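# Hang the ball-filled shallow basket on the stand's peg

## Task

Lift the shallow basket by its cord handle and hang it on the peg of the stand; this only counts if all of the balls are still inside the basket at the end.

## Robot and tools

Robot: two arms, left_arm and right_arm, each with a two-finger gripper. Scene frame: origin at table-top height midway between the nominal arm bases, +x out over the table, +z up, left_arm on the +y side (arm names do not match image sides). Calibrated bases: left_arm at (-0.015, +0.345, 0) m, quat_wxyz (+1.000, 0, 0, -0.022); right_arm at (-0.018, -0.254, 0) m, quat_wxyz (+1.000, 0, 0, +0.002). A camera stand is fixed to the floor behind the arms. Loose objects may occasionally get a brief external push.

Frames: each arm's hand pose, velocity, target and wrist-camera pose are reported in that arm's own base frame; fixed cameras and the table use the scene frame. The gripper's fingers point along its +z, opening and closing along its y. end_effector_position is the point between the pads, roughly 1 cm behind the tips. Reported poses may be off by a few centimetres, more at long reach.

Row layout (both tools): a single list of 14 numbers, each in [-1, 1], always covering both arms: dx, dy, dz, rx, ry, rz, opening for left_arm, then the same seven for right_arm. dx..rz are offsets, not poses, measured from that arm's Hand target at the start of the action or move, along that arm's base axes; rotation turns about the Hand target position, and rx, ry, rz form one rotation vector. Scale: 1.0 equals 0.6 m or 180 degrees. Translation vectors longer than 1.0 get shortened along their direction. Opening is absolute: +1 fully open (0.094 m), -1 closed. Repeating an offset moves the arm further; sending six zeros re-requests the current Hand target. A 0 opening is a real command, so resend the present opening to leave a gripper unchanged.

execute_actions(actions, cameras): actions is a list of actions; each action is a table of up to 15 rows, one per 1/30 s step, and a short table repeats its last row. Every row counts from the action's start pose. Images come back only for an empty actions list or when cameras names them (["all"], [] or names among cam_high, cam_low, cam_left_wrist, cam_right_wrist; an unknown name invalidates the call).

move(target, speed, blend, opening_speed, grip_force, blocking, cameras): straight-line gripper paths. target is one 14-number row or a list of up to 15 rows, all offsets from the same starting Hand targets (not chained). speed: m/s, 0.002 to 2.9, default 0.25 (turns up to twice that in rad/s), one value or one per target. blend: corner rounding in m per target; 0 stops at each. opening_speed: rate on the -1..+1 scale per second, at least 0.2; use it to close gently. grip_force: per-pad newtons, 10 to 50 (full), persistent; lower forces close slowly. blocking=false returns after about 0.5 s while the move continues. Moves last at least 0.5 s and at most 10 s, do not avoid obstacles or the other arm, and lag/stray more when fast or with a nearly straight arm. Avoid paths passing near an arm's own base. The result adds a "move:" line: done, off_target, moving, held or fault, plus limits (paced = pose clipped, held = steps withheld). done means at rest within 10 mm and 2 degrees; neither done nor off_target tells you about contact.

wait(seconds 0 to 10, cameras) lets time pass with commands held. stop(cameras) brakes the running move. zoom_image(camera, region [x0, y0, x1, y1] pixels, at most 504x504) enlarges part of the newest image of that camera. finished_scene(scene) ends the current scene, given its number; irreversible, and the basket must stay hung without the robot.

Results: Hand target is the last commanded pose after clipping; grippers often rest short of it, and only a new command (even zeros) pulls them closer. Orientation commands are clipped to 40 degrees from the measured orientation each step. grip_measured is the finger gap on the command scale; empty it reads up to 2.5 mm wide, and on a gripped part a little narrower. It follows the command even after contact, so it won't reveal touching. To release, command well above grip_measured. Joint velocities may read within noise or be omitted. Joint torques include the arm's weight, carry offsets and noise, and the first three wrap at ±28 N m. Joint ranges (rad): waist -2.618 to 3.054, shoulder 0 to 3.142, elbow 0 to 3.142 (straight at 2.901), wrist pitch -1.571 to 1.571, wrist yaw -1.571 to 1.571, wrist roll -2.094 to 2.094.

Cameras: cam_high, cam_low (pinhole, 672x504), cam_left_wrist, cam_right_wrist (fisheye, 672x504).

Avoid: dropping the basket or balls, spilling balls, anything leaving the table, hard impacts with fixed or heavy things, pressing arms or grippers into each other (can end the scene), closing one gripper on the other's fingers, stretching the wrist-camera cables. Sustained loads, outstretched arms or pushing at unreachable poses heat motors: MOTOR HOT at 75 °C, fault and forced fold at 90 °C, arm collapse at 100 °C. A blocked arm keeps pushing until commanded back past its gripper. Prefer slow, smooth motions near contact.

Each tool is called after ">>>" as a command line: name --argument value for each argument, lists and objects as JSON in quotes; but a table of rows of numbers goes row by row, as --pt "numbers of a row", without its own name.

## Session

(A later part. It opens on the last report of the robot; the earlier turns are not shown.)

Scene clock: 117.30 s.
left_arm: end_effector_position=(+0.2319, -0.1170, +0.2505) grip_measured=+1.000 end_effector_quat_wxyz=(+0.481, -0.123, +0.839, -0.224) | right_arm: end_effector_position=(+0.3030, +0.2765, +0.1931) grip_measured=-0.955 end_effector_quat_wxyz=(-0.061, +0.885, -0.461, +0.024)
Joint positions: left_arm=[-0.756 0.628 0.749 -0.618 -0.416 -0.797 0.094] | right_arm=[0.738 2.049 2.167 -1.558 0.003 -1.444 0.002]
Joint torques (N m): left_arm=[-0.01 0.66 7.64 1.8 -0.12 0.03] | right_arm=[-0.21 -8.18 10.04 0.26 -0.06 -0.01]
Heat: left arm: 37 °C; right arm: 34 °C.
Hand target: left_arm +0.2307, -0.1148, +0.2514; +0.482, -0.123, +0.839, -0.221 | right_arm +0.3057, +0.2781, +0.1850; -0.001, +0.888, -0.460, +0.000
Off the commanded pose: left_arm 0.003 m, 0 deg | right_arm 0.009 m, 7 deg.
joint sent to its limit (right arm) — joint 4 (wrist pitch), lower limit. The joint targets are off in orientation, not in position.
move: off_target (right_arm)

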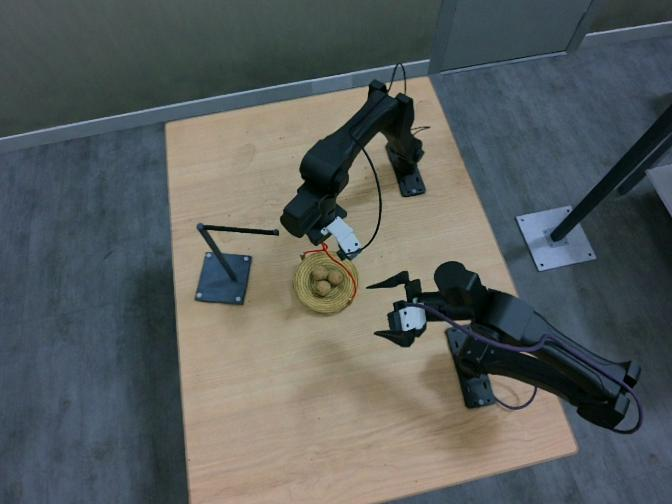

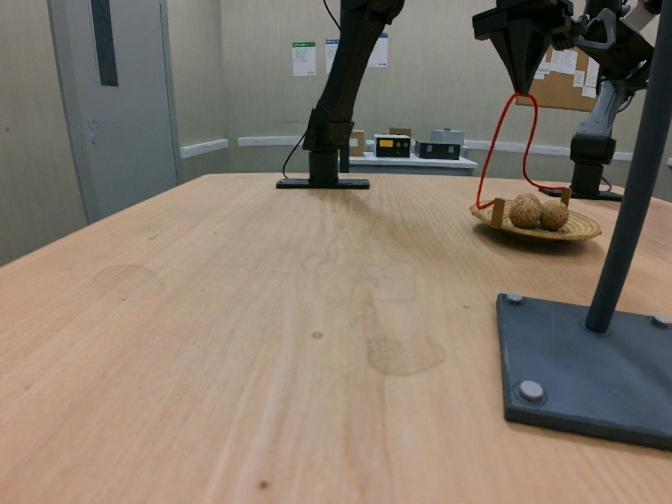

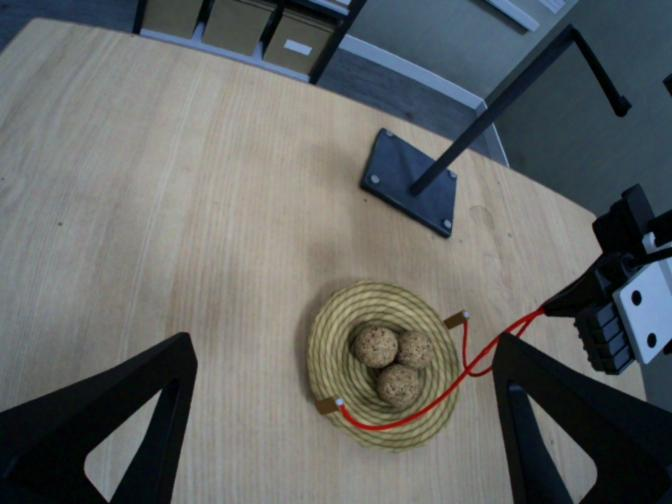

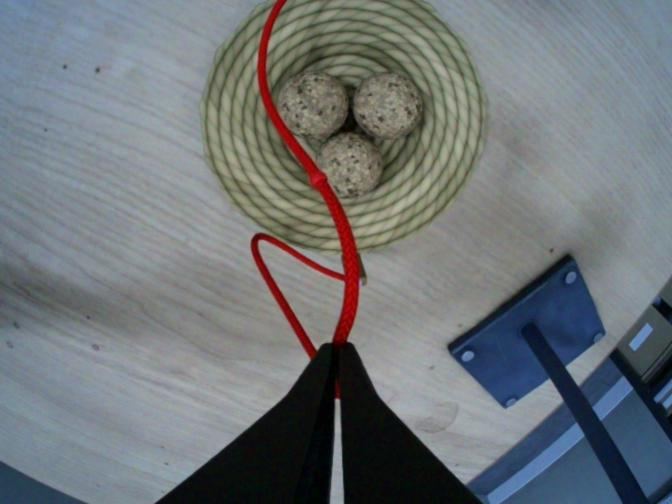

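>>> move --target '[0,0,0,0,0,0,1,0.018,0.022,0.033,0,0,0,-1]' --speed 0.06 --cameras '["all"]'

Scene clock: 127.33 s.
left_arm: end_effector_position=(+0.2319, -0.1170, +0.2505) grip_measured=+1.000 end_effector_quat_wxyz=(+0.481, -0.123, +0.839, -0.224) | right_arm: end_effector_position=(+0.3148, +0.2873, +0.2139) grip_measured=-0.955 end_effector_quat_wxyz=(-0.099, +0.882, -0.459, +0.038)
Joint positions: left_arm=[-0.756 0.628 0.749 -0.618 -0.416 -0.797 0.094] | right_arm=[0.738 2.066 2.268 -1.56 0.003 -1.444 0.002]
Joint torques (N m): left_arm=[0.01 0.66 7.65 1.82 -0.12 0.03] | right_arm=[0.25 -8.2 9.87 0.4 -0.05 0.04]
Heat: left arm: 38 °C; right arm: 34 °C.
Hand target: left_arm +0.2307, -0.1148, +0.2514; +0.482, -0.123, +0.839, -0.221 | right_arm +0.3165, +0.2913, +0.2047; -0.001, +0.888, -0.460, +0.000
Off the commanded pose: left_arm 0.003 m, 0 deg | right_arm 0.010 m, 12 deg.
joint sent to its limit (right arm) — joint 4 (wrist pitch), lower limit. The joint targets are off in orientation, not in position.
move: off_target (right_arm)

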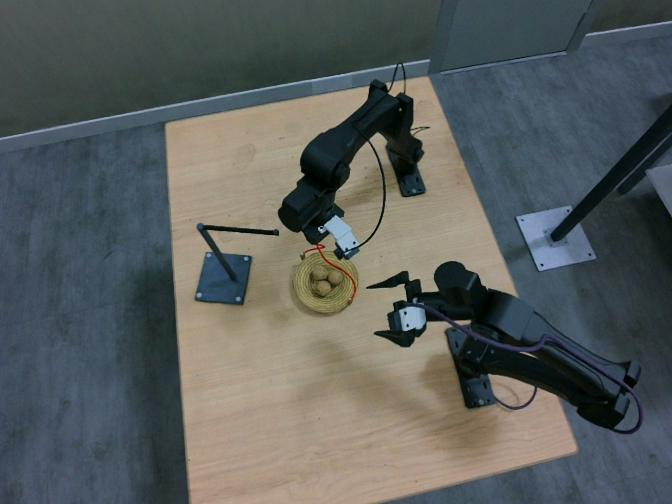

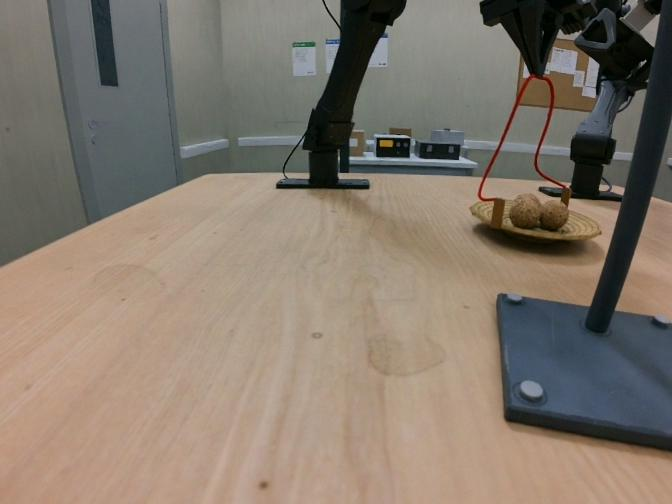

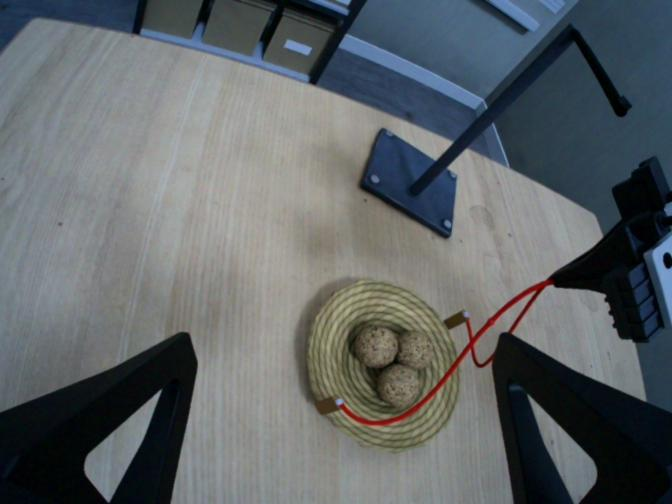

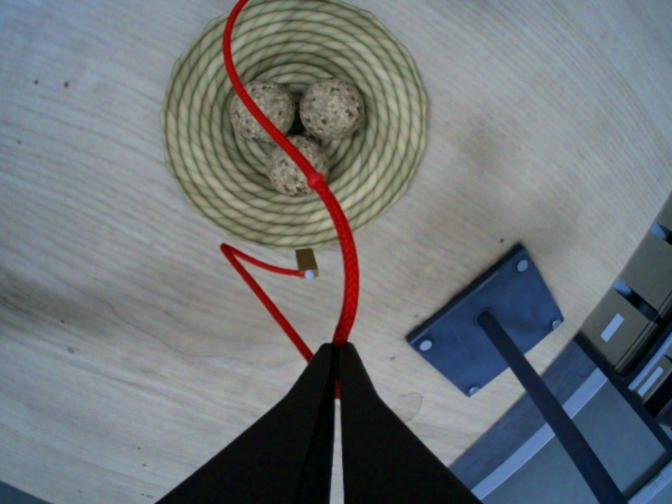

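>>> move --target '[0,0,0,0,0,0,1,0.01,0.006,0.033,0,0,0,-1]' --speed 0.05 --cameras '["cam_low","cam_left_wrist","cam_right_wrist"]'

Scene clock: 134.00 s.
left_arm: end_effector_position=(+0.2319, -0.1170, +0.2505) grip_measured=+1.000 end_effector_quat_wxyz=(+0.481, -0.123, +0.839, -0.224) | right_arm: end_effector_position=(+0.3203, +0.2923, +0.2304) grip_measured=-0.955 end_effector_quat_wxyz=(-0.126, +0.879, -0.457, +0.048)
Joint positions: left_arm=[-0.756 0.628 0.749 -0.618 -0.416 -0.797 0.094] | right_arm=[0.738 2.066 2.326 -1.56 0.003 -1.444 0.002]
Joint torques (N m): left_arm=[-0.01 0.65 7.62 1.81 -0.13 0.03] | right_arm=[0.01 -8.79 9.87 0.49 -0.06 0.01]
Heat: left arm: 38 °C; right arm: 35 °C.
Hand target: left_arm +0.2307, -0.1148, +0.2514; +0.482, -0.123, +0.839, -0.221 | right_arm +0.3225, +0.2949, +0.2245; -0.001, +0.888, -0.460, +0.000
Off the commanded pose: left_arm 0.003 m, 0 deg | right_arm 0.007 m, 15 deg.
joint sent to its limit (right arm) — joint 4 (wrist pitch), lower limit. The joint targets are off in orientation, not in position.
move: off_target (right_arm)
Images, in order (width x height): cam_low 672x504, cam_left_wrist 672x504, cam_right_wrist 672x504.

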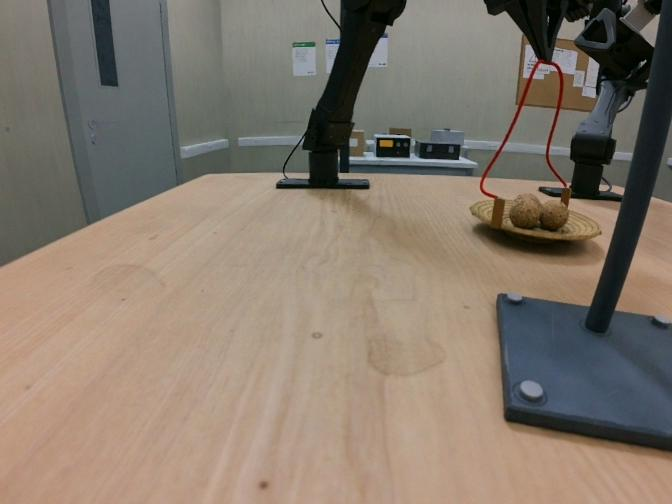

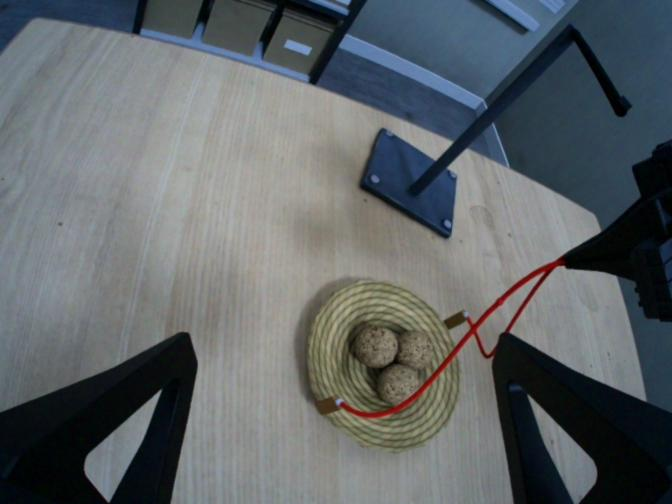

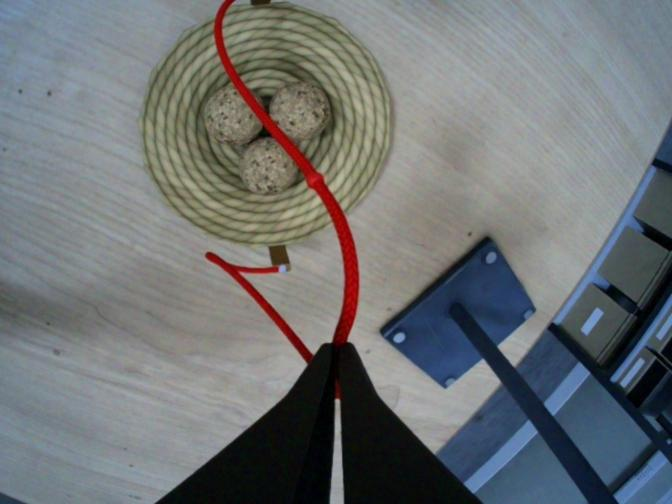

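>>> move --target '[0,0,0,0,0,0,1,-0.02,0.018,0.012,0,0,0,-1]' --speed 0.05 --cameras '["cam_low","cam_left_wrist","cam_right_wrist"]'

Scene clock: 161.33 s.
left_arm: end_effector_position=(+0.2319, -0.1170, +0.2505) grip_measured=+1.000 end_effector_quat_wxyz=(+0.481, -0.123, +0.839, -0.224) | right_arm: end_effector_position=(+0.3108, +0.3024, +0.2304) grip_measured=-0.955 end_effector_quat_wxyz=(-0.127, +0.881, -0.454, +0.044)
Joint positions: left_arm=[-0.756 0.628 0.749 -0.618 -0.416 -0.797 0.094] | right_arm=[0.77 2.066 2.326 -1.56 0.003 -1.42 0.002]
Joint torques (N m): left_arm=[-0.02 0.68 7.62 1.81 -0.13 0.03] | right_arm=[0.42 -9.98 10.21 0.5 -0.03 0.11]
Motor temperatures (°C): left_arm=[25 26 37 38 26 22 24] | right_arm=[25 28 38 31 28 26 28]
Heat: left arm: 38 °C; right arm: 38 °C.
Hand target: left_arm +0.2307, -0.1148, +0.2514; +0.482, -0.123, +0.839, -0.221 | right_arm +0.3105, +0.3057, +0.2317; -0.001, +0.888, -0.460, +0.000
Off the commanded pose: left_arm 0.003 m, 0 deg | right_arm 0.004 m, 15 deg.
joint sent to its limit (right arm) — joint 4 (wrist pitch), lower limit. The joint targets are off in orientation, not in position.
move: off_target (right_arm)
Images, in order (width x height): cam_low 672x504, cam_left_wrist 672x504, cam_right_wrist 672x504.

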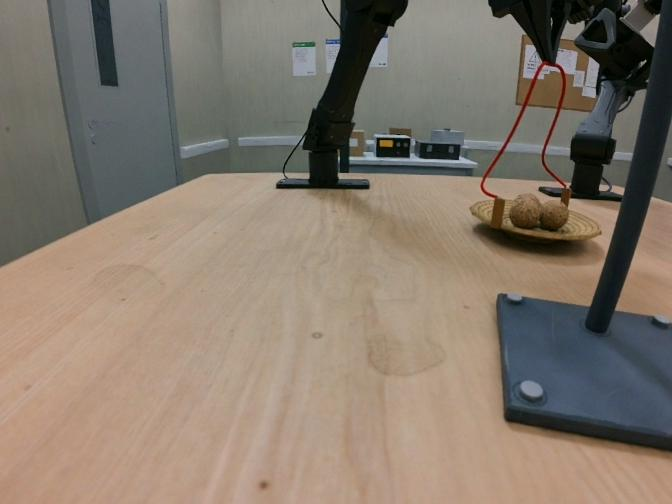

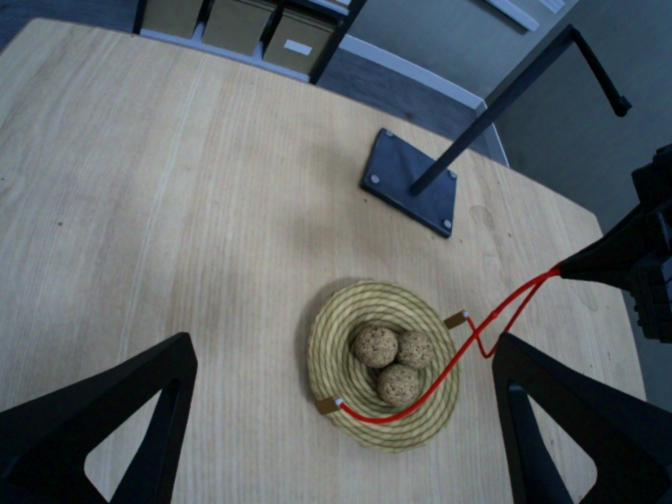

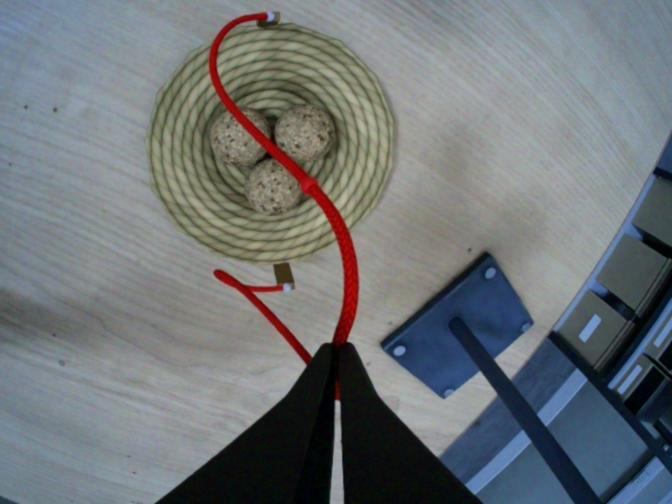

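>>> move --target '[0,0,0,0,0,0,1,0,0,0.04,0,0,0,-1]' --speed 0.05 --cameras '["cam_low","cam_left_wrist","cam_right_wrist"]'

Scene clock: 197.43 s.
left_arm: end_effector_position=(+0.2319, -0.1170, +0.2505) grip_measured=+1.000 end_effector_quat_wxyz=(+0.481, -0.123, +0.839, -0.224) | right_arm: end_effector_position=(+0.3140, +0.3055, +0.2418) grip_measured=-0.955 end_effector_quat_wxyz=(-0.146, +0.878, -0.453, +0.050)
Joint positions: left_arm=[-0.756 0.628 0.749 -0.618 -0.416 -0.797 0.094] | right_arm=[0.77 2.066 2.366 -1.561 0.003 -1.42 0.002]
Joint torques (N m): left_arm=[-0.03 0.66 7.65 1.81 -0.12 0.03] | right_arm=[0.44 -12.66 9.78 0.56 -0.04 0.11]
Heat: left arm: 38 °C; right arm: 40 °C.
Hand target: left_arm +0.2307, -0.1148, +0.2514; +0.482, -0.123, +0.839, -0.221 | right_arm +0.3105, +0.3057, +0.2557; -0.001, +0.888, -0.460, +0.000
Off the commanded pose: left_arm 0.003 m, 0 deg | right_arm 0.014 m, 18 deg.
joint sent to its limit (right arm) — joint 4 (wrist pitch), lower limit. The joint targets are off in orientation, not in position.
move: off_target (right_arm)
Images, in order (width x height): cam_low 672x504, cam_left_wrist 672x504, cam_right_wrist 672x504.

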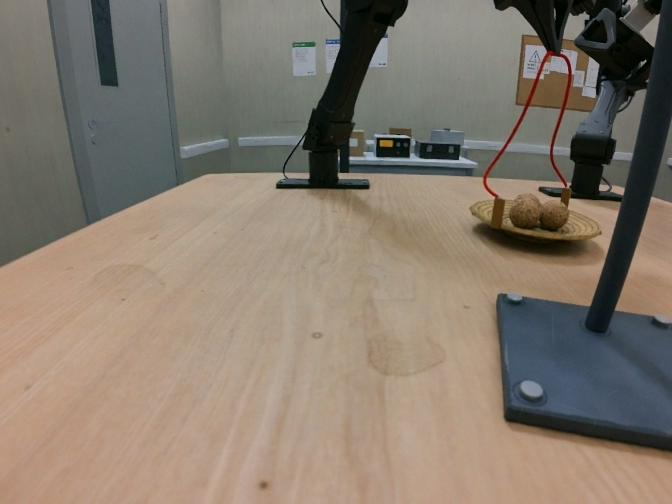

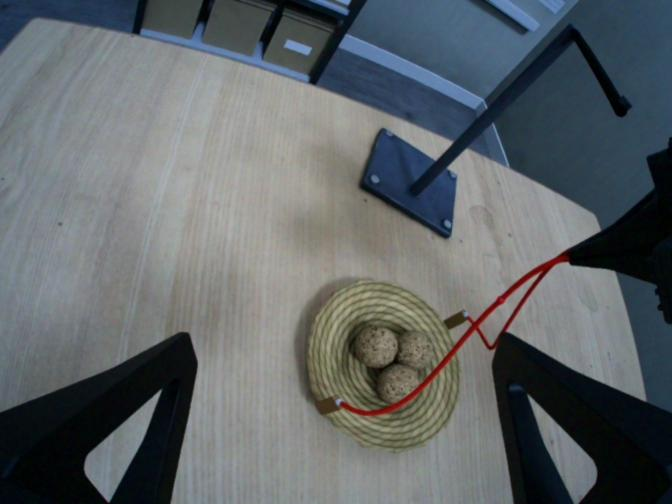

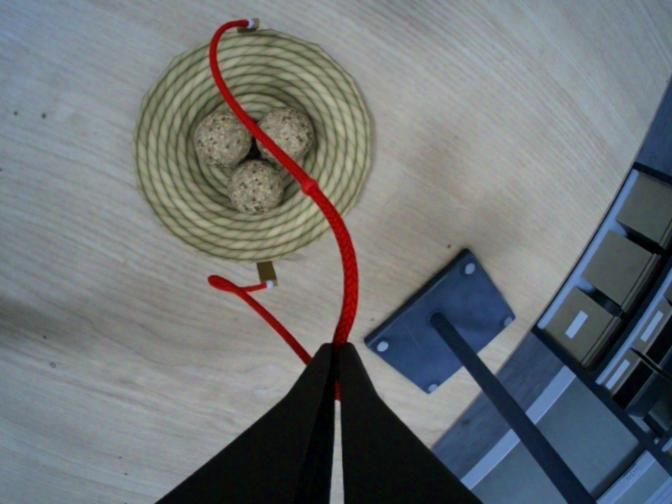

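>>> move --target '[0,0,0,0,0,0,1,-0.005,0,0.02,0.12,-0.17,0,-1]' --speed 0.08 --cameras '["cam_low","cam_left_wrist","cam_right_wrist"]'

Scene clock: 207.83 s.
left_arm: end_effector_position=(+0.2319, -0.1170, +0.2505) grip_measured=+1.000 end_effector_quat_wxyz=(+0.481, -0.123, +0.839, -0.224) | right_arm: end_effector_position=(+0.3132, +0.3098, +0.2596) grip_measured=-0.956 end_effector_quat_wxyz=(-0.276, +0.845, -0.434, +0.145)
Joint positions: left_arm=[-0.756 0.628 0.749 -0.618 -0.416 -0.797 0.094] | right_arm=[0.83 1.708 1.799 -1.038 0.128 -1.405 0.002]
Joint torques (N m): left_arm=[-0.01 0.66 7.65 1.81 -0.12 0.02] | right_arm=[0.39 -12 6.64 1.15 0.1 0.14]
Heat: left arm: 38 °C; right arm: 39 °C.
Hand target: left_arm +0.2307, -0.1148, +0.2514; +0.482, -0.123, +0.839, -0.221 | right_arm +0.3075, +0.3057, +0.2677; -0.286, +0.841, -0.435, +0.148
Off the commanded pose: left_arm 0.003 m, 0 deg | right_arm 0.011 m, 1 deg.
move: off_target (right_arm)
Images, in order (width x height): cam_low 672x504, cam_left_wrist 672x504, cam_right_wrist 672x504.

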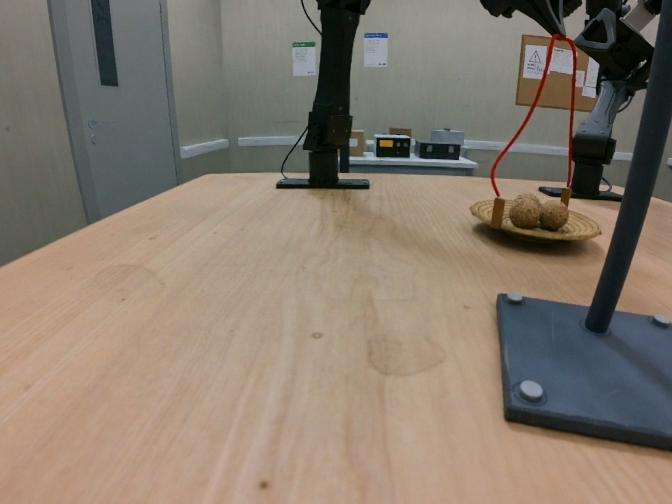

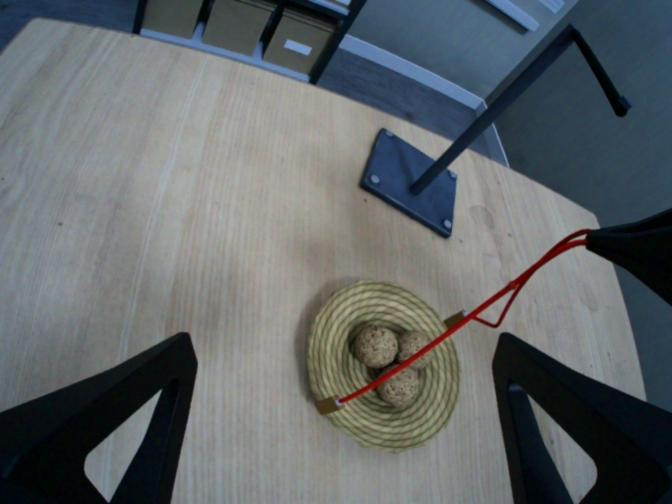

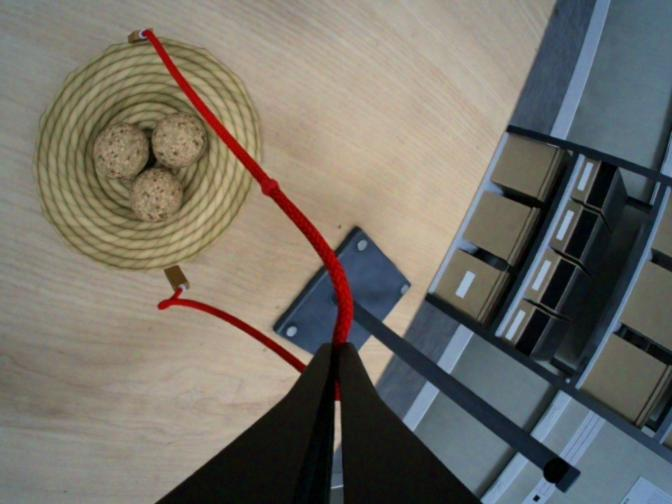

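>>> move --target '[0,0,0,0,0,0,1,-0.012,-0.018,0.02,0,0,0,-1]' --speed 0.05 --cameras '["all"]'

>>> zoom_image --camera "cam_low" --region '[430, 20, 630, 250]'

Scene clock: 217.83 s.
left_arm: end_effector_position=(+0.2319, -0.1170, +0.2505) grip_measured=+1.000 end_effector_quat_wxyz=(+0.481, -0.123, +0.839, -0.224) | right_arm: end_effector_position=(+0.3063, +0.3022, +0.2698) grip_measured=-0.956 end_effector_quat_wxyz=(-0.279, +0.844, -0.433, +0.146)
Joint positions: left_arm=[-0.756 0.628 0.749 -0.618 -0.416 -0.797 0.094] | right_arm=[0.83 1.674 1.799 -1.065 0.128 -1.405 0.002]
Joint torques (N m): left_arm=[-0.02 0.66 7.64 1.82 -0.12 0.03] | right_arm=[-0.03 -11.47 7.87 1 0.06 0.1]
Motor temperatures (°C): left_arm=[25 26 38 39 26 22 24] | right_arm=[25 33 38 31 28 26 29]
Heat: left arm: 39 °C; right arm: 38 °C.
Hand target: left_arm +0.2307, -0.1148, +0.2514; +0.482, -0.123, +0.839, -0.221 | right_arm +0.3003, +0.2948, +0.2797; -0.286, +0.841, -0.436, +0.148
Off the commanded pose: left_arm 0.003 m, 0 deg | right_arm 0.014 m, 1 deg.
move: off_target (right_arm)

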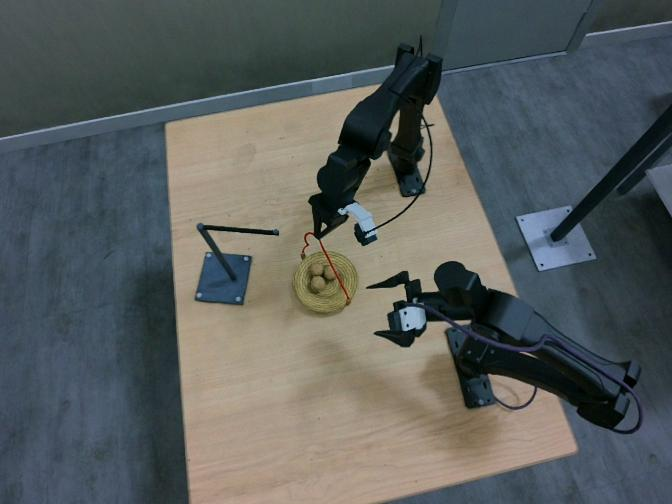

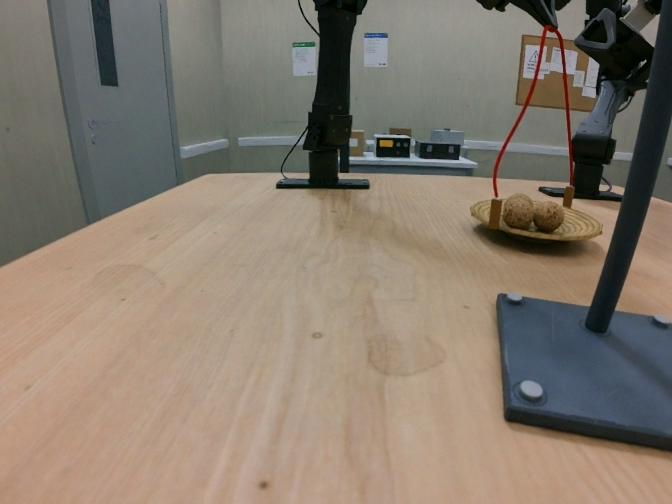

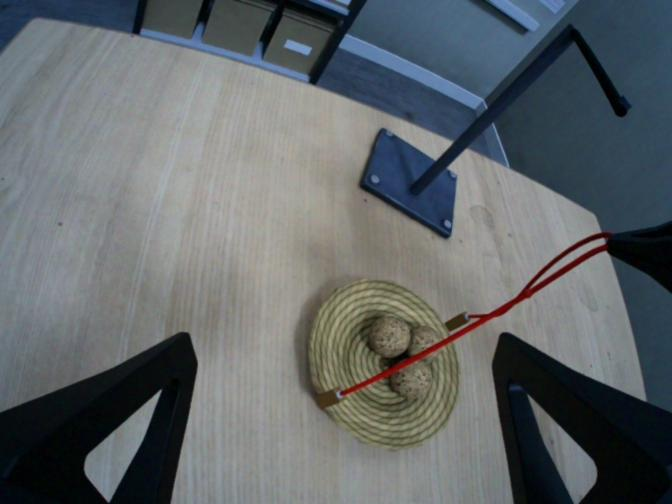

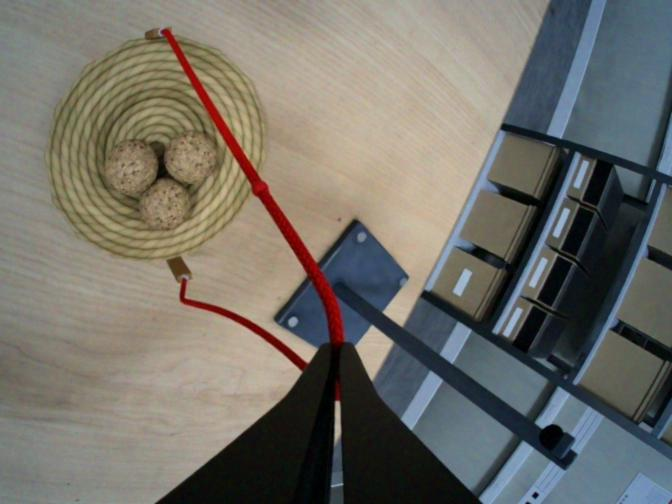

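Scaled by 2.191 from the camera's 672x504 image, which has a finer 960x720 frame.

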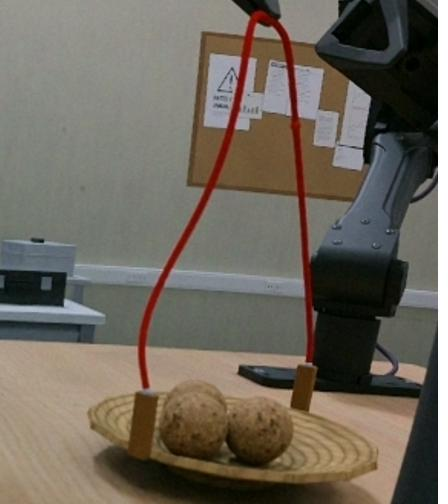

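>>> move --pt "0 0 0 0 0 0 1 -0.1 -0.058 -0.183 -0.12 0.17 0 -1" --pt "0 0 0 0 0 0 1 -0.184 -0.1 -0.366 -0.12 0.17 0 -1" --pt "0 0 0 0 0 0 1 -0.227 -0.1105 -0.446 -0.12 0.17 0 -1" --speed '[0.12,0.12,0.06]' --blend '[0.03,0.03,0]' --cameras '["all"]'

Scene clock: 229.23 s.
left_arm: end_effector_position=(+0.2319, -0.1170, +0.2505) grip_measured=+1.000 end_effector_quat_wxyz=(+0.481, -0.123, +0.839, -0.224) | right_arm: end_effector_position=(+0.1682, +0.2263, +0.0114) grip_measured=-0.956 end_effector_quat_wxyz=(+0.012, +0.888, -0.459, +0.006)
Joint positions: left_arm=[-0.756 0.628 0.749 -0.618 -0.416 -0.797 0.094] | right_arm=[0.938 1.738 1.016 -0.869 0.016 -1.248 0.002]
Joint torques (N m): left_arm=[-0.02 0.68 7.64 1.81 -0.13 0.03] | right_arm=[0.49 -9.76 4.82 0.33 -0.19 0.11]
Heat: left arm: 39 °C; right arm: 38 °C.
Hand target: left_arm +0.2307, -0.1148, +0.2514; +0.482, -0.123, +0.839, -0.221 | right_arm +0.1641, +0.2287, +0.0121; -0.001, +0.888, -0.460, +0.000
Off the commanded pose: left_arm 0.003 m, 0 deg | right_arm 0.005 m, 2 deg.
move: done; blend cut to 0.0274 m at target 2

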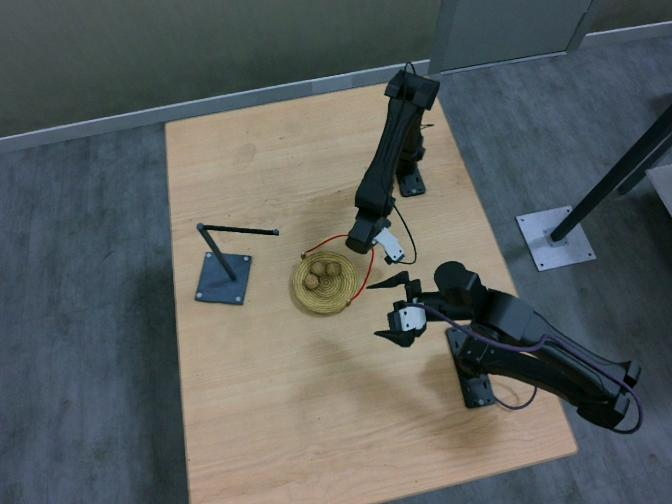

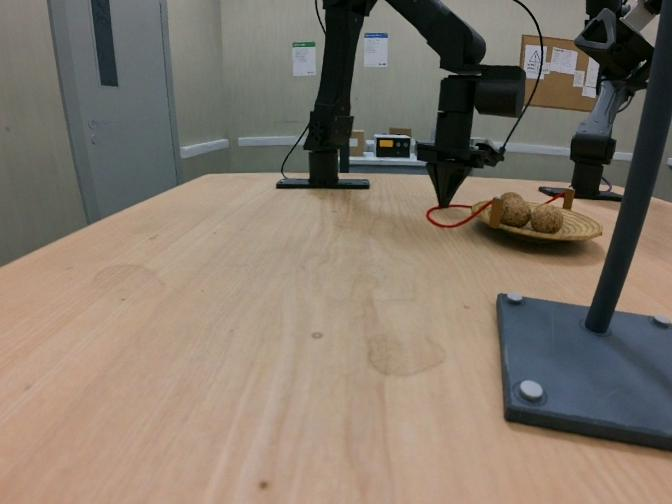

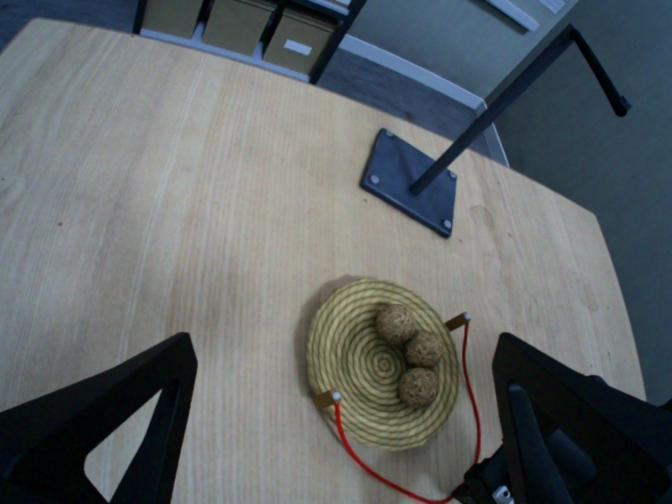

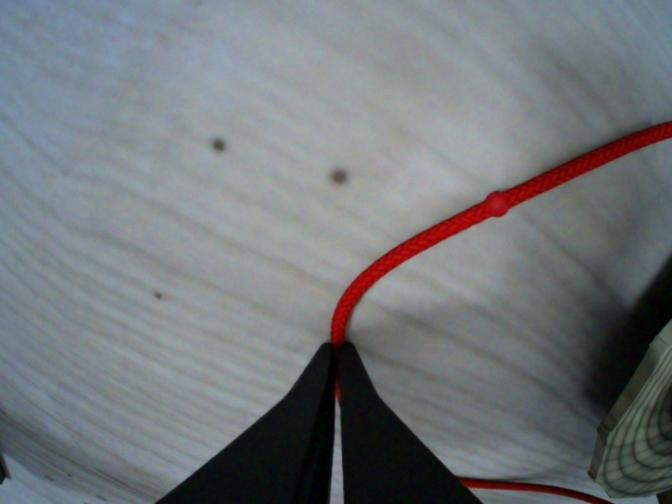

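>>> move --pt "0 0 0 0 0 0 1 0.043 0.0105 0.08 0 0 0 -1" --pt "0 0 0 0 0 0 1 0.1265 0.06 0.263 0.12 -0.17 0 -1" --pt "0 0 0 0 0 0 1 0.2065 0.137 0.41 0.12 -0.17 0 -1" --speed '[0.06,0.12,0.12]' --blend '[0.02,0.03,0]' --cameras '["all"]'

>>> zoom_image --camera "cam_low" --region '[430, 20, 630, 250]'

Scene clock: 246.03 s.
left_arm: end_effector_position=(+0.2319, -0.1170, +0.2505) grip_measured=+1.000 end_effector_quat_wxyz=(+0.481, -0.123, +0.839, -0.224) | right_arm: end_effector_position=(+0.2852, +0.3088, +0.2605) grip_measured=-0.956 end_effector_quat_wxyz=(-0.293, +0.838, -0.434, +0.153)
Joint positions: left_arm=[-0.756 0.628 0.749 -0.618 -0.416 -0.797 0.094] | right_arm=[0.898 1.6 1.66 -0.977 0.176 -1.347 0.002]
Joint torques (N m): left_arm=[-0.02 0.68 7.62 1.81 -0.13 0.03] | right_arm=[-0.4 -5.71 11.43 1 -0.04 0.01]
Heat: left arm: 39 °C; right arm: 36 °C.
Hand target: left_arm +0.2307, -0.1148, +0.2514; +0.482, -0.123, +0.839, -0.221 | right_arm +0.2880, +0.3110, +0.2580; -0.286, +0.841, -0.435, +0.148
Off the commanded pose: left_arm 0.003 m, 0 deg | right_arm 0.004 m, 1 deg.
move: done

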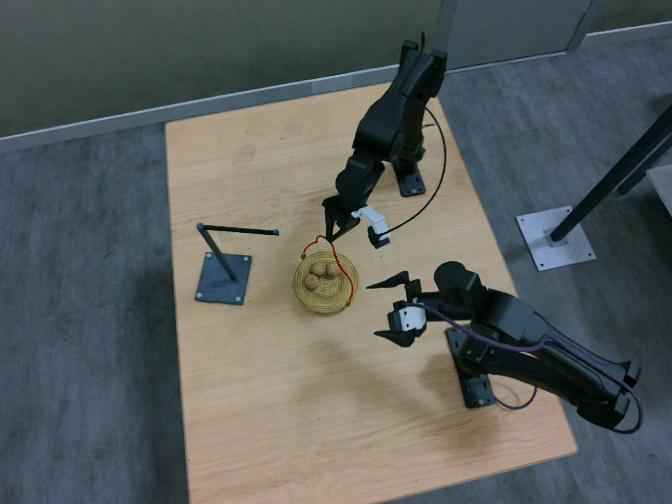

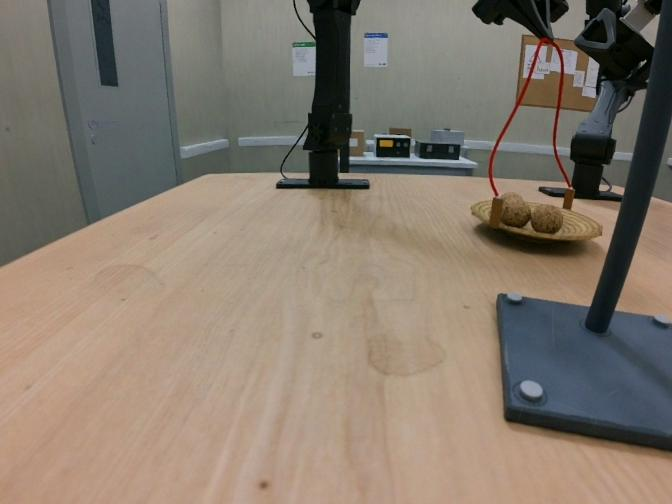

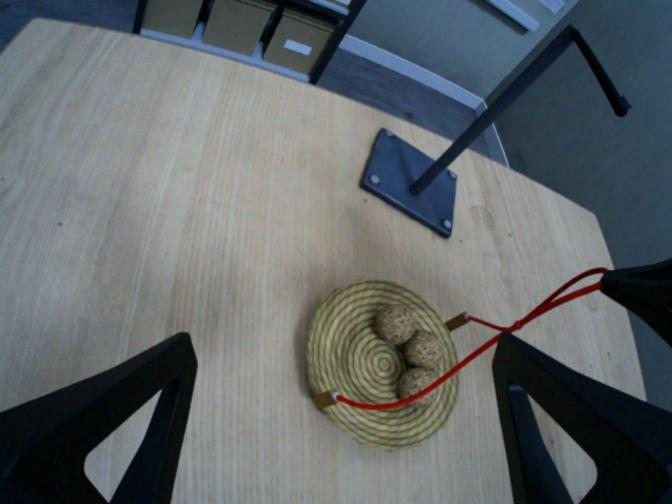

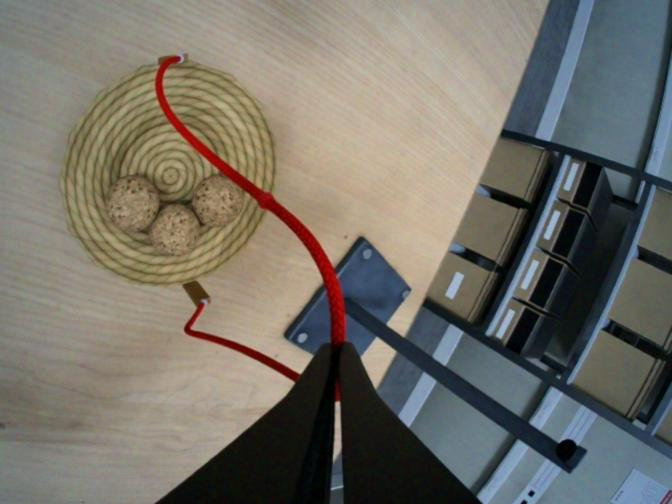

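Scaled by 2.191 from the camera's 672x504 image, which has a finer 960x720 frame.

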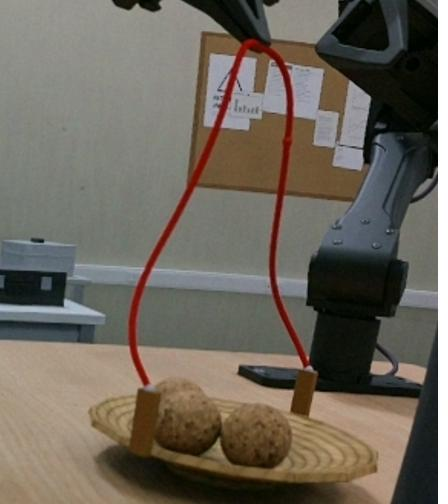

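>>> move --target '[0,0,0,0,0,0,1,0,0,0.025,0,0,0,-1]' --speed 0.05 --cameras '["cam_left_wrist","cam_right_wrist"]'

>>> execute_actions --actions '[]' --cameras '["cam_low"]'

>>> zoom_image --camera "cam_low" --region '[430, 20, 630, 250]'

Scene clock: 248.63 s.
left_arm: end_effector_position=(+0.2319, -0.1170, +0.2505) grip_measured=+1.000 end_effector_quat_wxyz=(+0.481, -0.123, +0.839, -0.224) | right_arm: end_effector_position=(+0.2846, +0.3080, +0.2733) grip_measured=-0.956 end_effector_quat_wxyz=(-0.289, +0.839, -0.434, +0.152)
Joint positions: left_arm=[-0.756 0.628 0.749 -0.618 -0.416 -0.797 0.094] | right_arm=[0.898 1.621 1.741 -1.046 0.176 -1.348 0.002]
Joint torques (N m): left_arm=[-0.02 0.68 7.65 1.81 -0.12 0.03] | right_arm=[-0.4 -5.86 11.6 1.03 -0.04 0.02]
Heat: left arm: 39 °C; right arm: 37 °C.
Hand target: left_arm +0.2307, -0.1148, +0.2514; +0.482, -0.123, +0.839, -0.221 | right_arm +0.2880, +0.3110, +0.2730; -0.286, +0.841, -0.435, +0.148
Off the commanded pose: left_arm 0.003 m, 0 deg | right_arm 0.004 m, 1 deg.
move: done
Images, in order (width x height): cam_left_wrist 672x504, cam_right_wrist 672x504.

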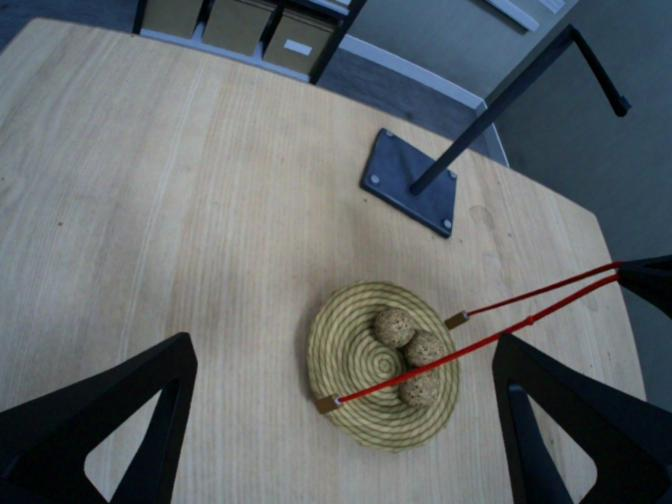

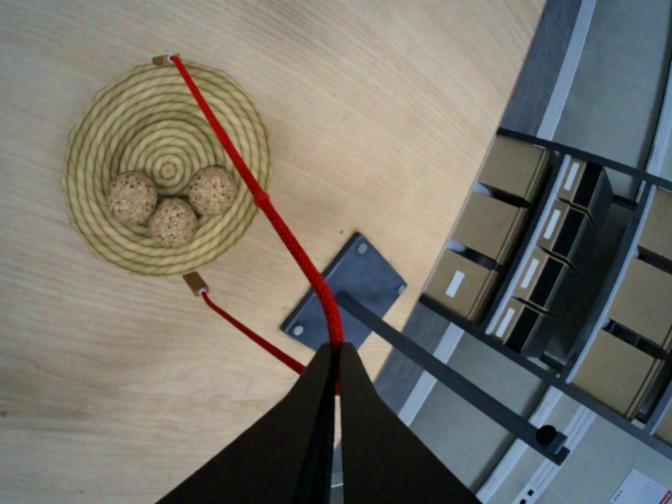

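Scene clock: 248.63 s.
left_arm: end_effector_position=(+0.2319, -0.1170, +0.2505) grip_measured=+1.000 end_effector_quat_wxyz=(+0.481, -0.123, +0.839, -0.224) | right_arm: end_effector_position=(+0.2846, +0.3080, +0.2733) grip_measured=-0.956 end_effector_quat_wxyz=(-0.289, +0.839, -0.434, +0.152)
Joint positions: left_arm=[-0.756 0.628 0.749 -0.618 -0.416 -0.797 0.094] | right_arm=[0.898 1.621 1.741 -1.046 0.176 -1.348 0.002]
Joint velocities: within noise
Joint torques (N m): left_arm=[-0.02 0.68 7.65 1.81 -0.12 0.03] | right_arm=[-0.4 -5.86 11.6 1.03 -0.04 0.02]
Motor temperatures (°C): left_arm=[25 26 38 39 26 22 24] | right_arm=[25 33 37 31 28 26 29]
Heat: left arm: 39 °C; right arm: 37 °C.
Hand target: left_arm +0.2307, -0.1148, +0.2514; +0.482, -0.123, +0.839, -0.221 | right_arm +0.2880, +0.3110, +0.2730; -0.286, +0.841, -0.435, +0.148
Tool commands: left_gripper/opening=+1.0 right_gripper/opening=-1.0
Off the commanded pose: left_arm 0.003 m, 0 deg | right_arm 0.004 m, 1 deg.
Images, in order (width x height): cam_low 672x504.

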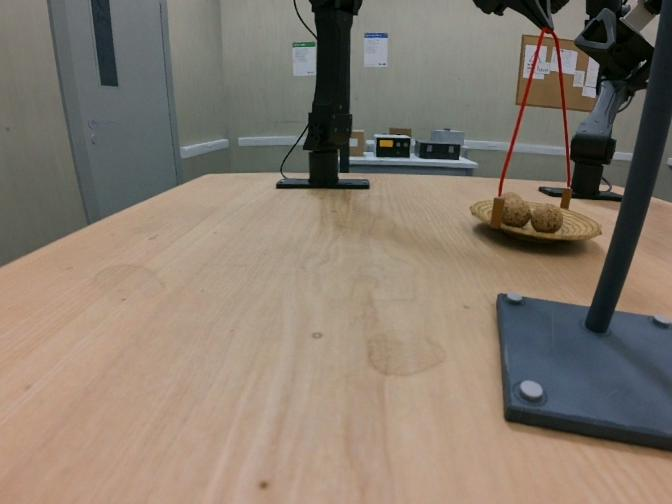

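Scaled by 2.191 from the camera's 672x504 image, which has a finer 960x720 frame.

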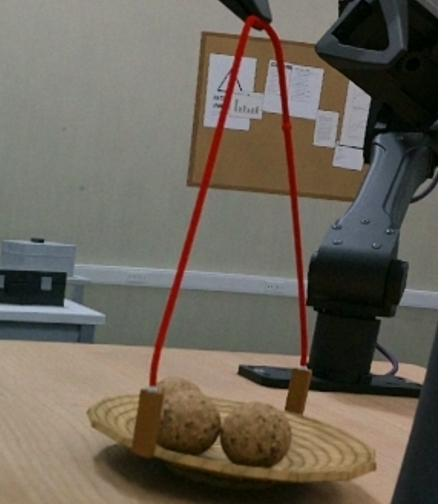

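>>> move --target '[0,0,0,0,0,0,1,-0.006,0.009,0.013,0,0,0,-1]' --speed 0.04 --cameras '["cam_left_wrist","cam_right_wrist","cam_low"]'

>>> zoom_image --camera "cam_low" --region '[430, 20, 630, 250]'

Scene clock: 253.20 s.
left_arm: end_effector_position=(+0.2319, -0.1170, +0.2505) grip_measured=+1.000 end_effector_quat_wxyz=(+0.481, -0.123, +0.839, -0.224) | right_arm: end_effector_position=(+0.2814, +0.3091, +0.2760) grip_measured=-0.956 end_effector_quat_wxyz=(-0.279, +0.844, -0.433, +0.148)
Joint positions: left_arm=[-0.756 0.628 0.749 -0.618 -0.416 -0.797 0.094] | right_arm=[0.906 1.644 1.793 -1.098 0.176 -1.344 0.002]
Joint torques (N m): left_arm=[-0.01 0.65 7.62 1.81 -0.13 0.02] | right_arm=[0.47 -6.19 12.01 1.11 0.09 0.14]
Heat: left arm: 39 °C; right arm: 38 °C.
Hand target: left_arm +0.2307, -0.1148, +0.2514; +0.482, -0.123, +0.839, -0.221 | right_arm +0.2844, +0.3164, +0.2808; -0.286, +0.841, -0.435, +0.148
Off the commanded pose: left_arm 0.003 m, 0 deg | right_arm 0.009 m, 1 deg.
move: done
Images, in order (width x height): cam_low 672x504, cam_left_wrist 672x504, cam_right_wrist 672x504.

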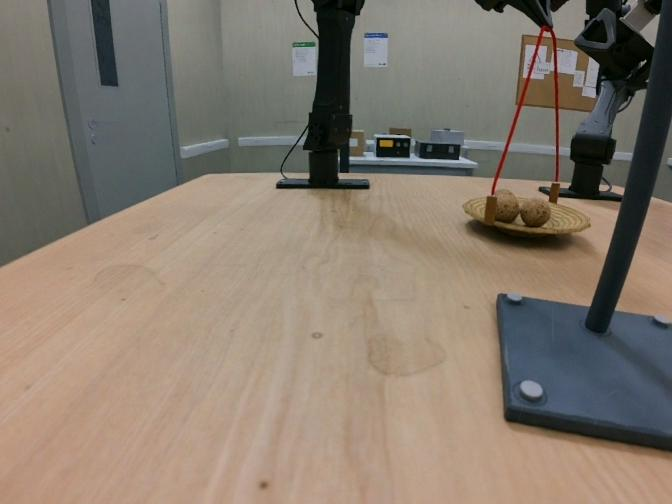

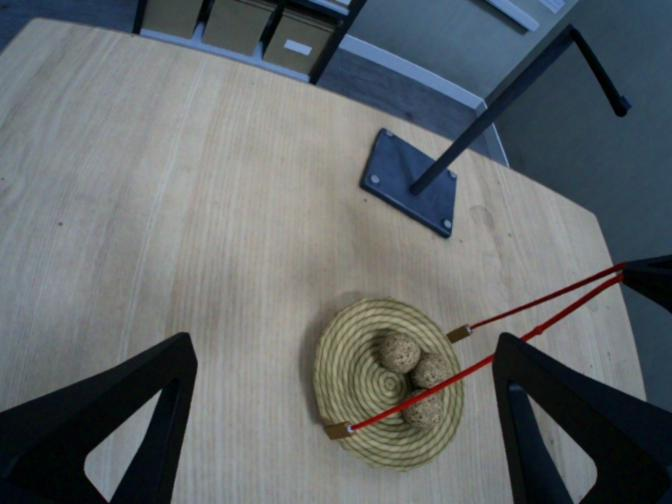

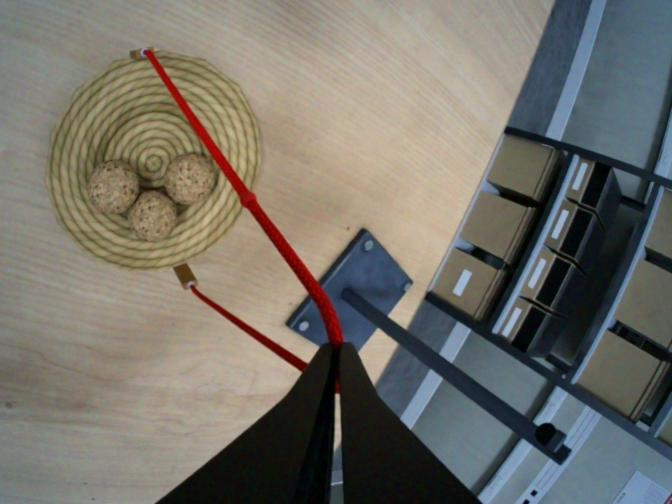

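Scaled by 2.191 from the camera's 672x504 image, which has a finer 960x720 frame.

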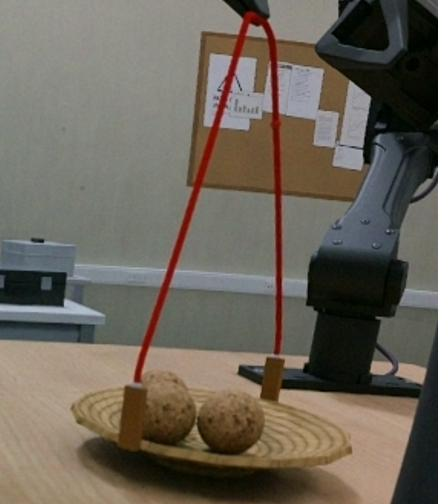

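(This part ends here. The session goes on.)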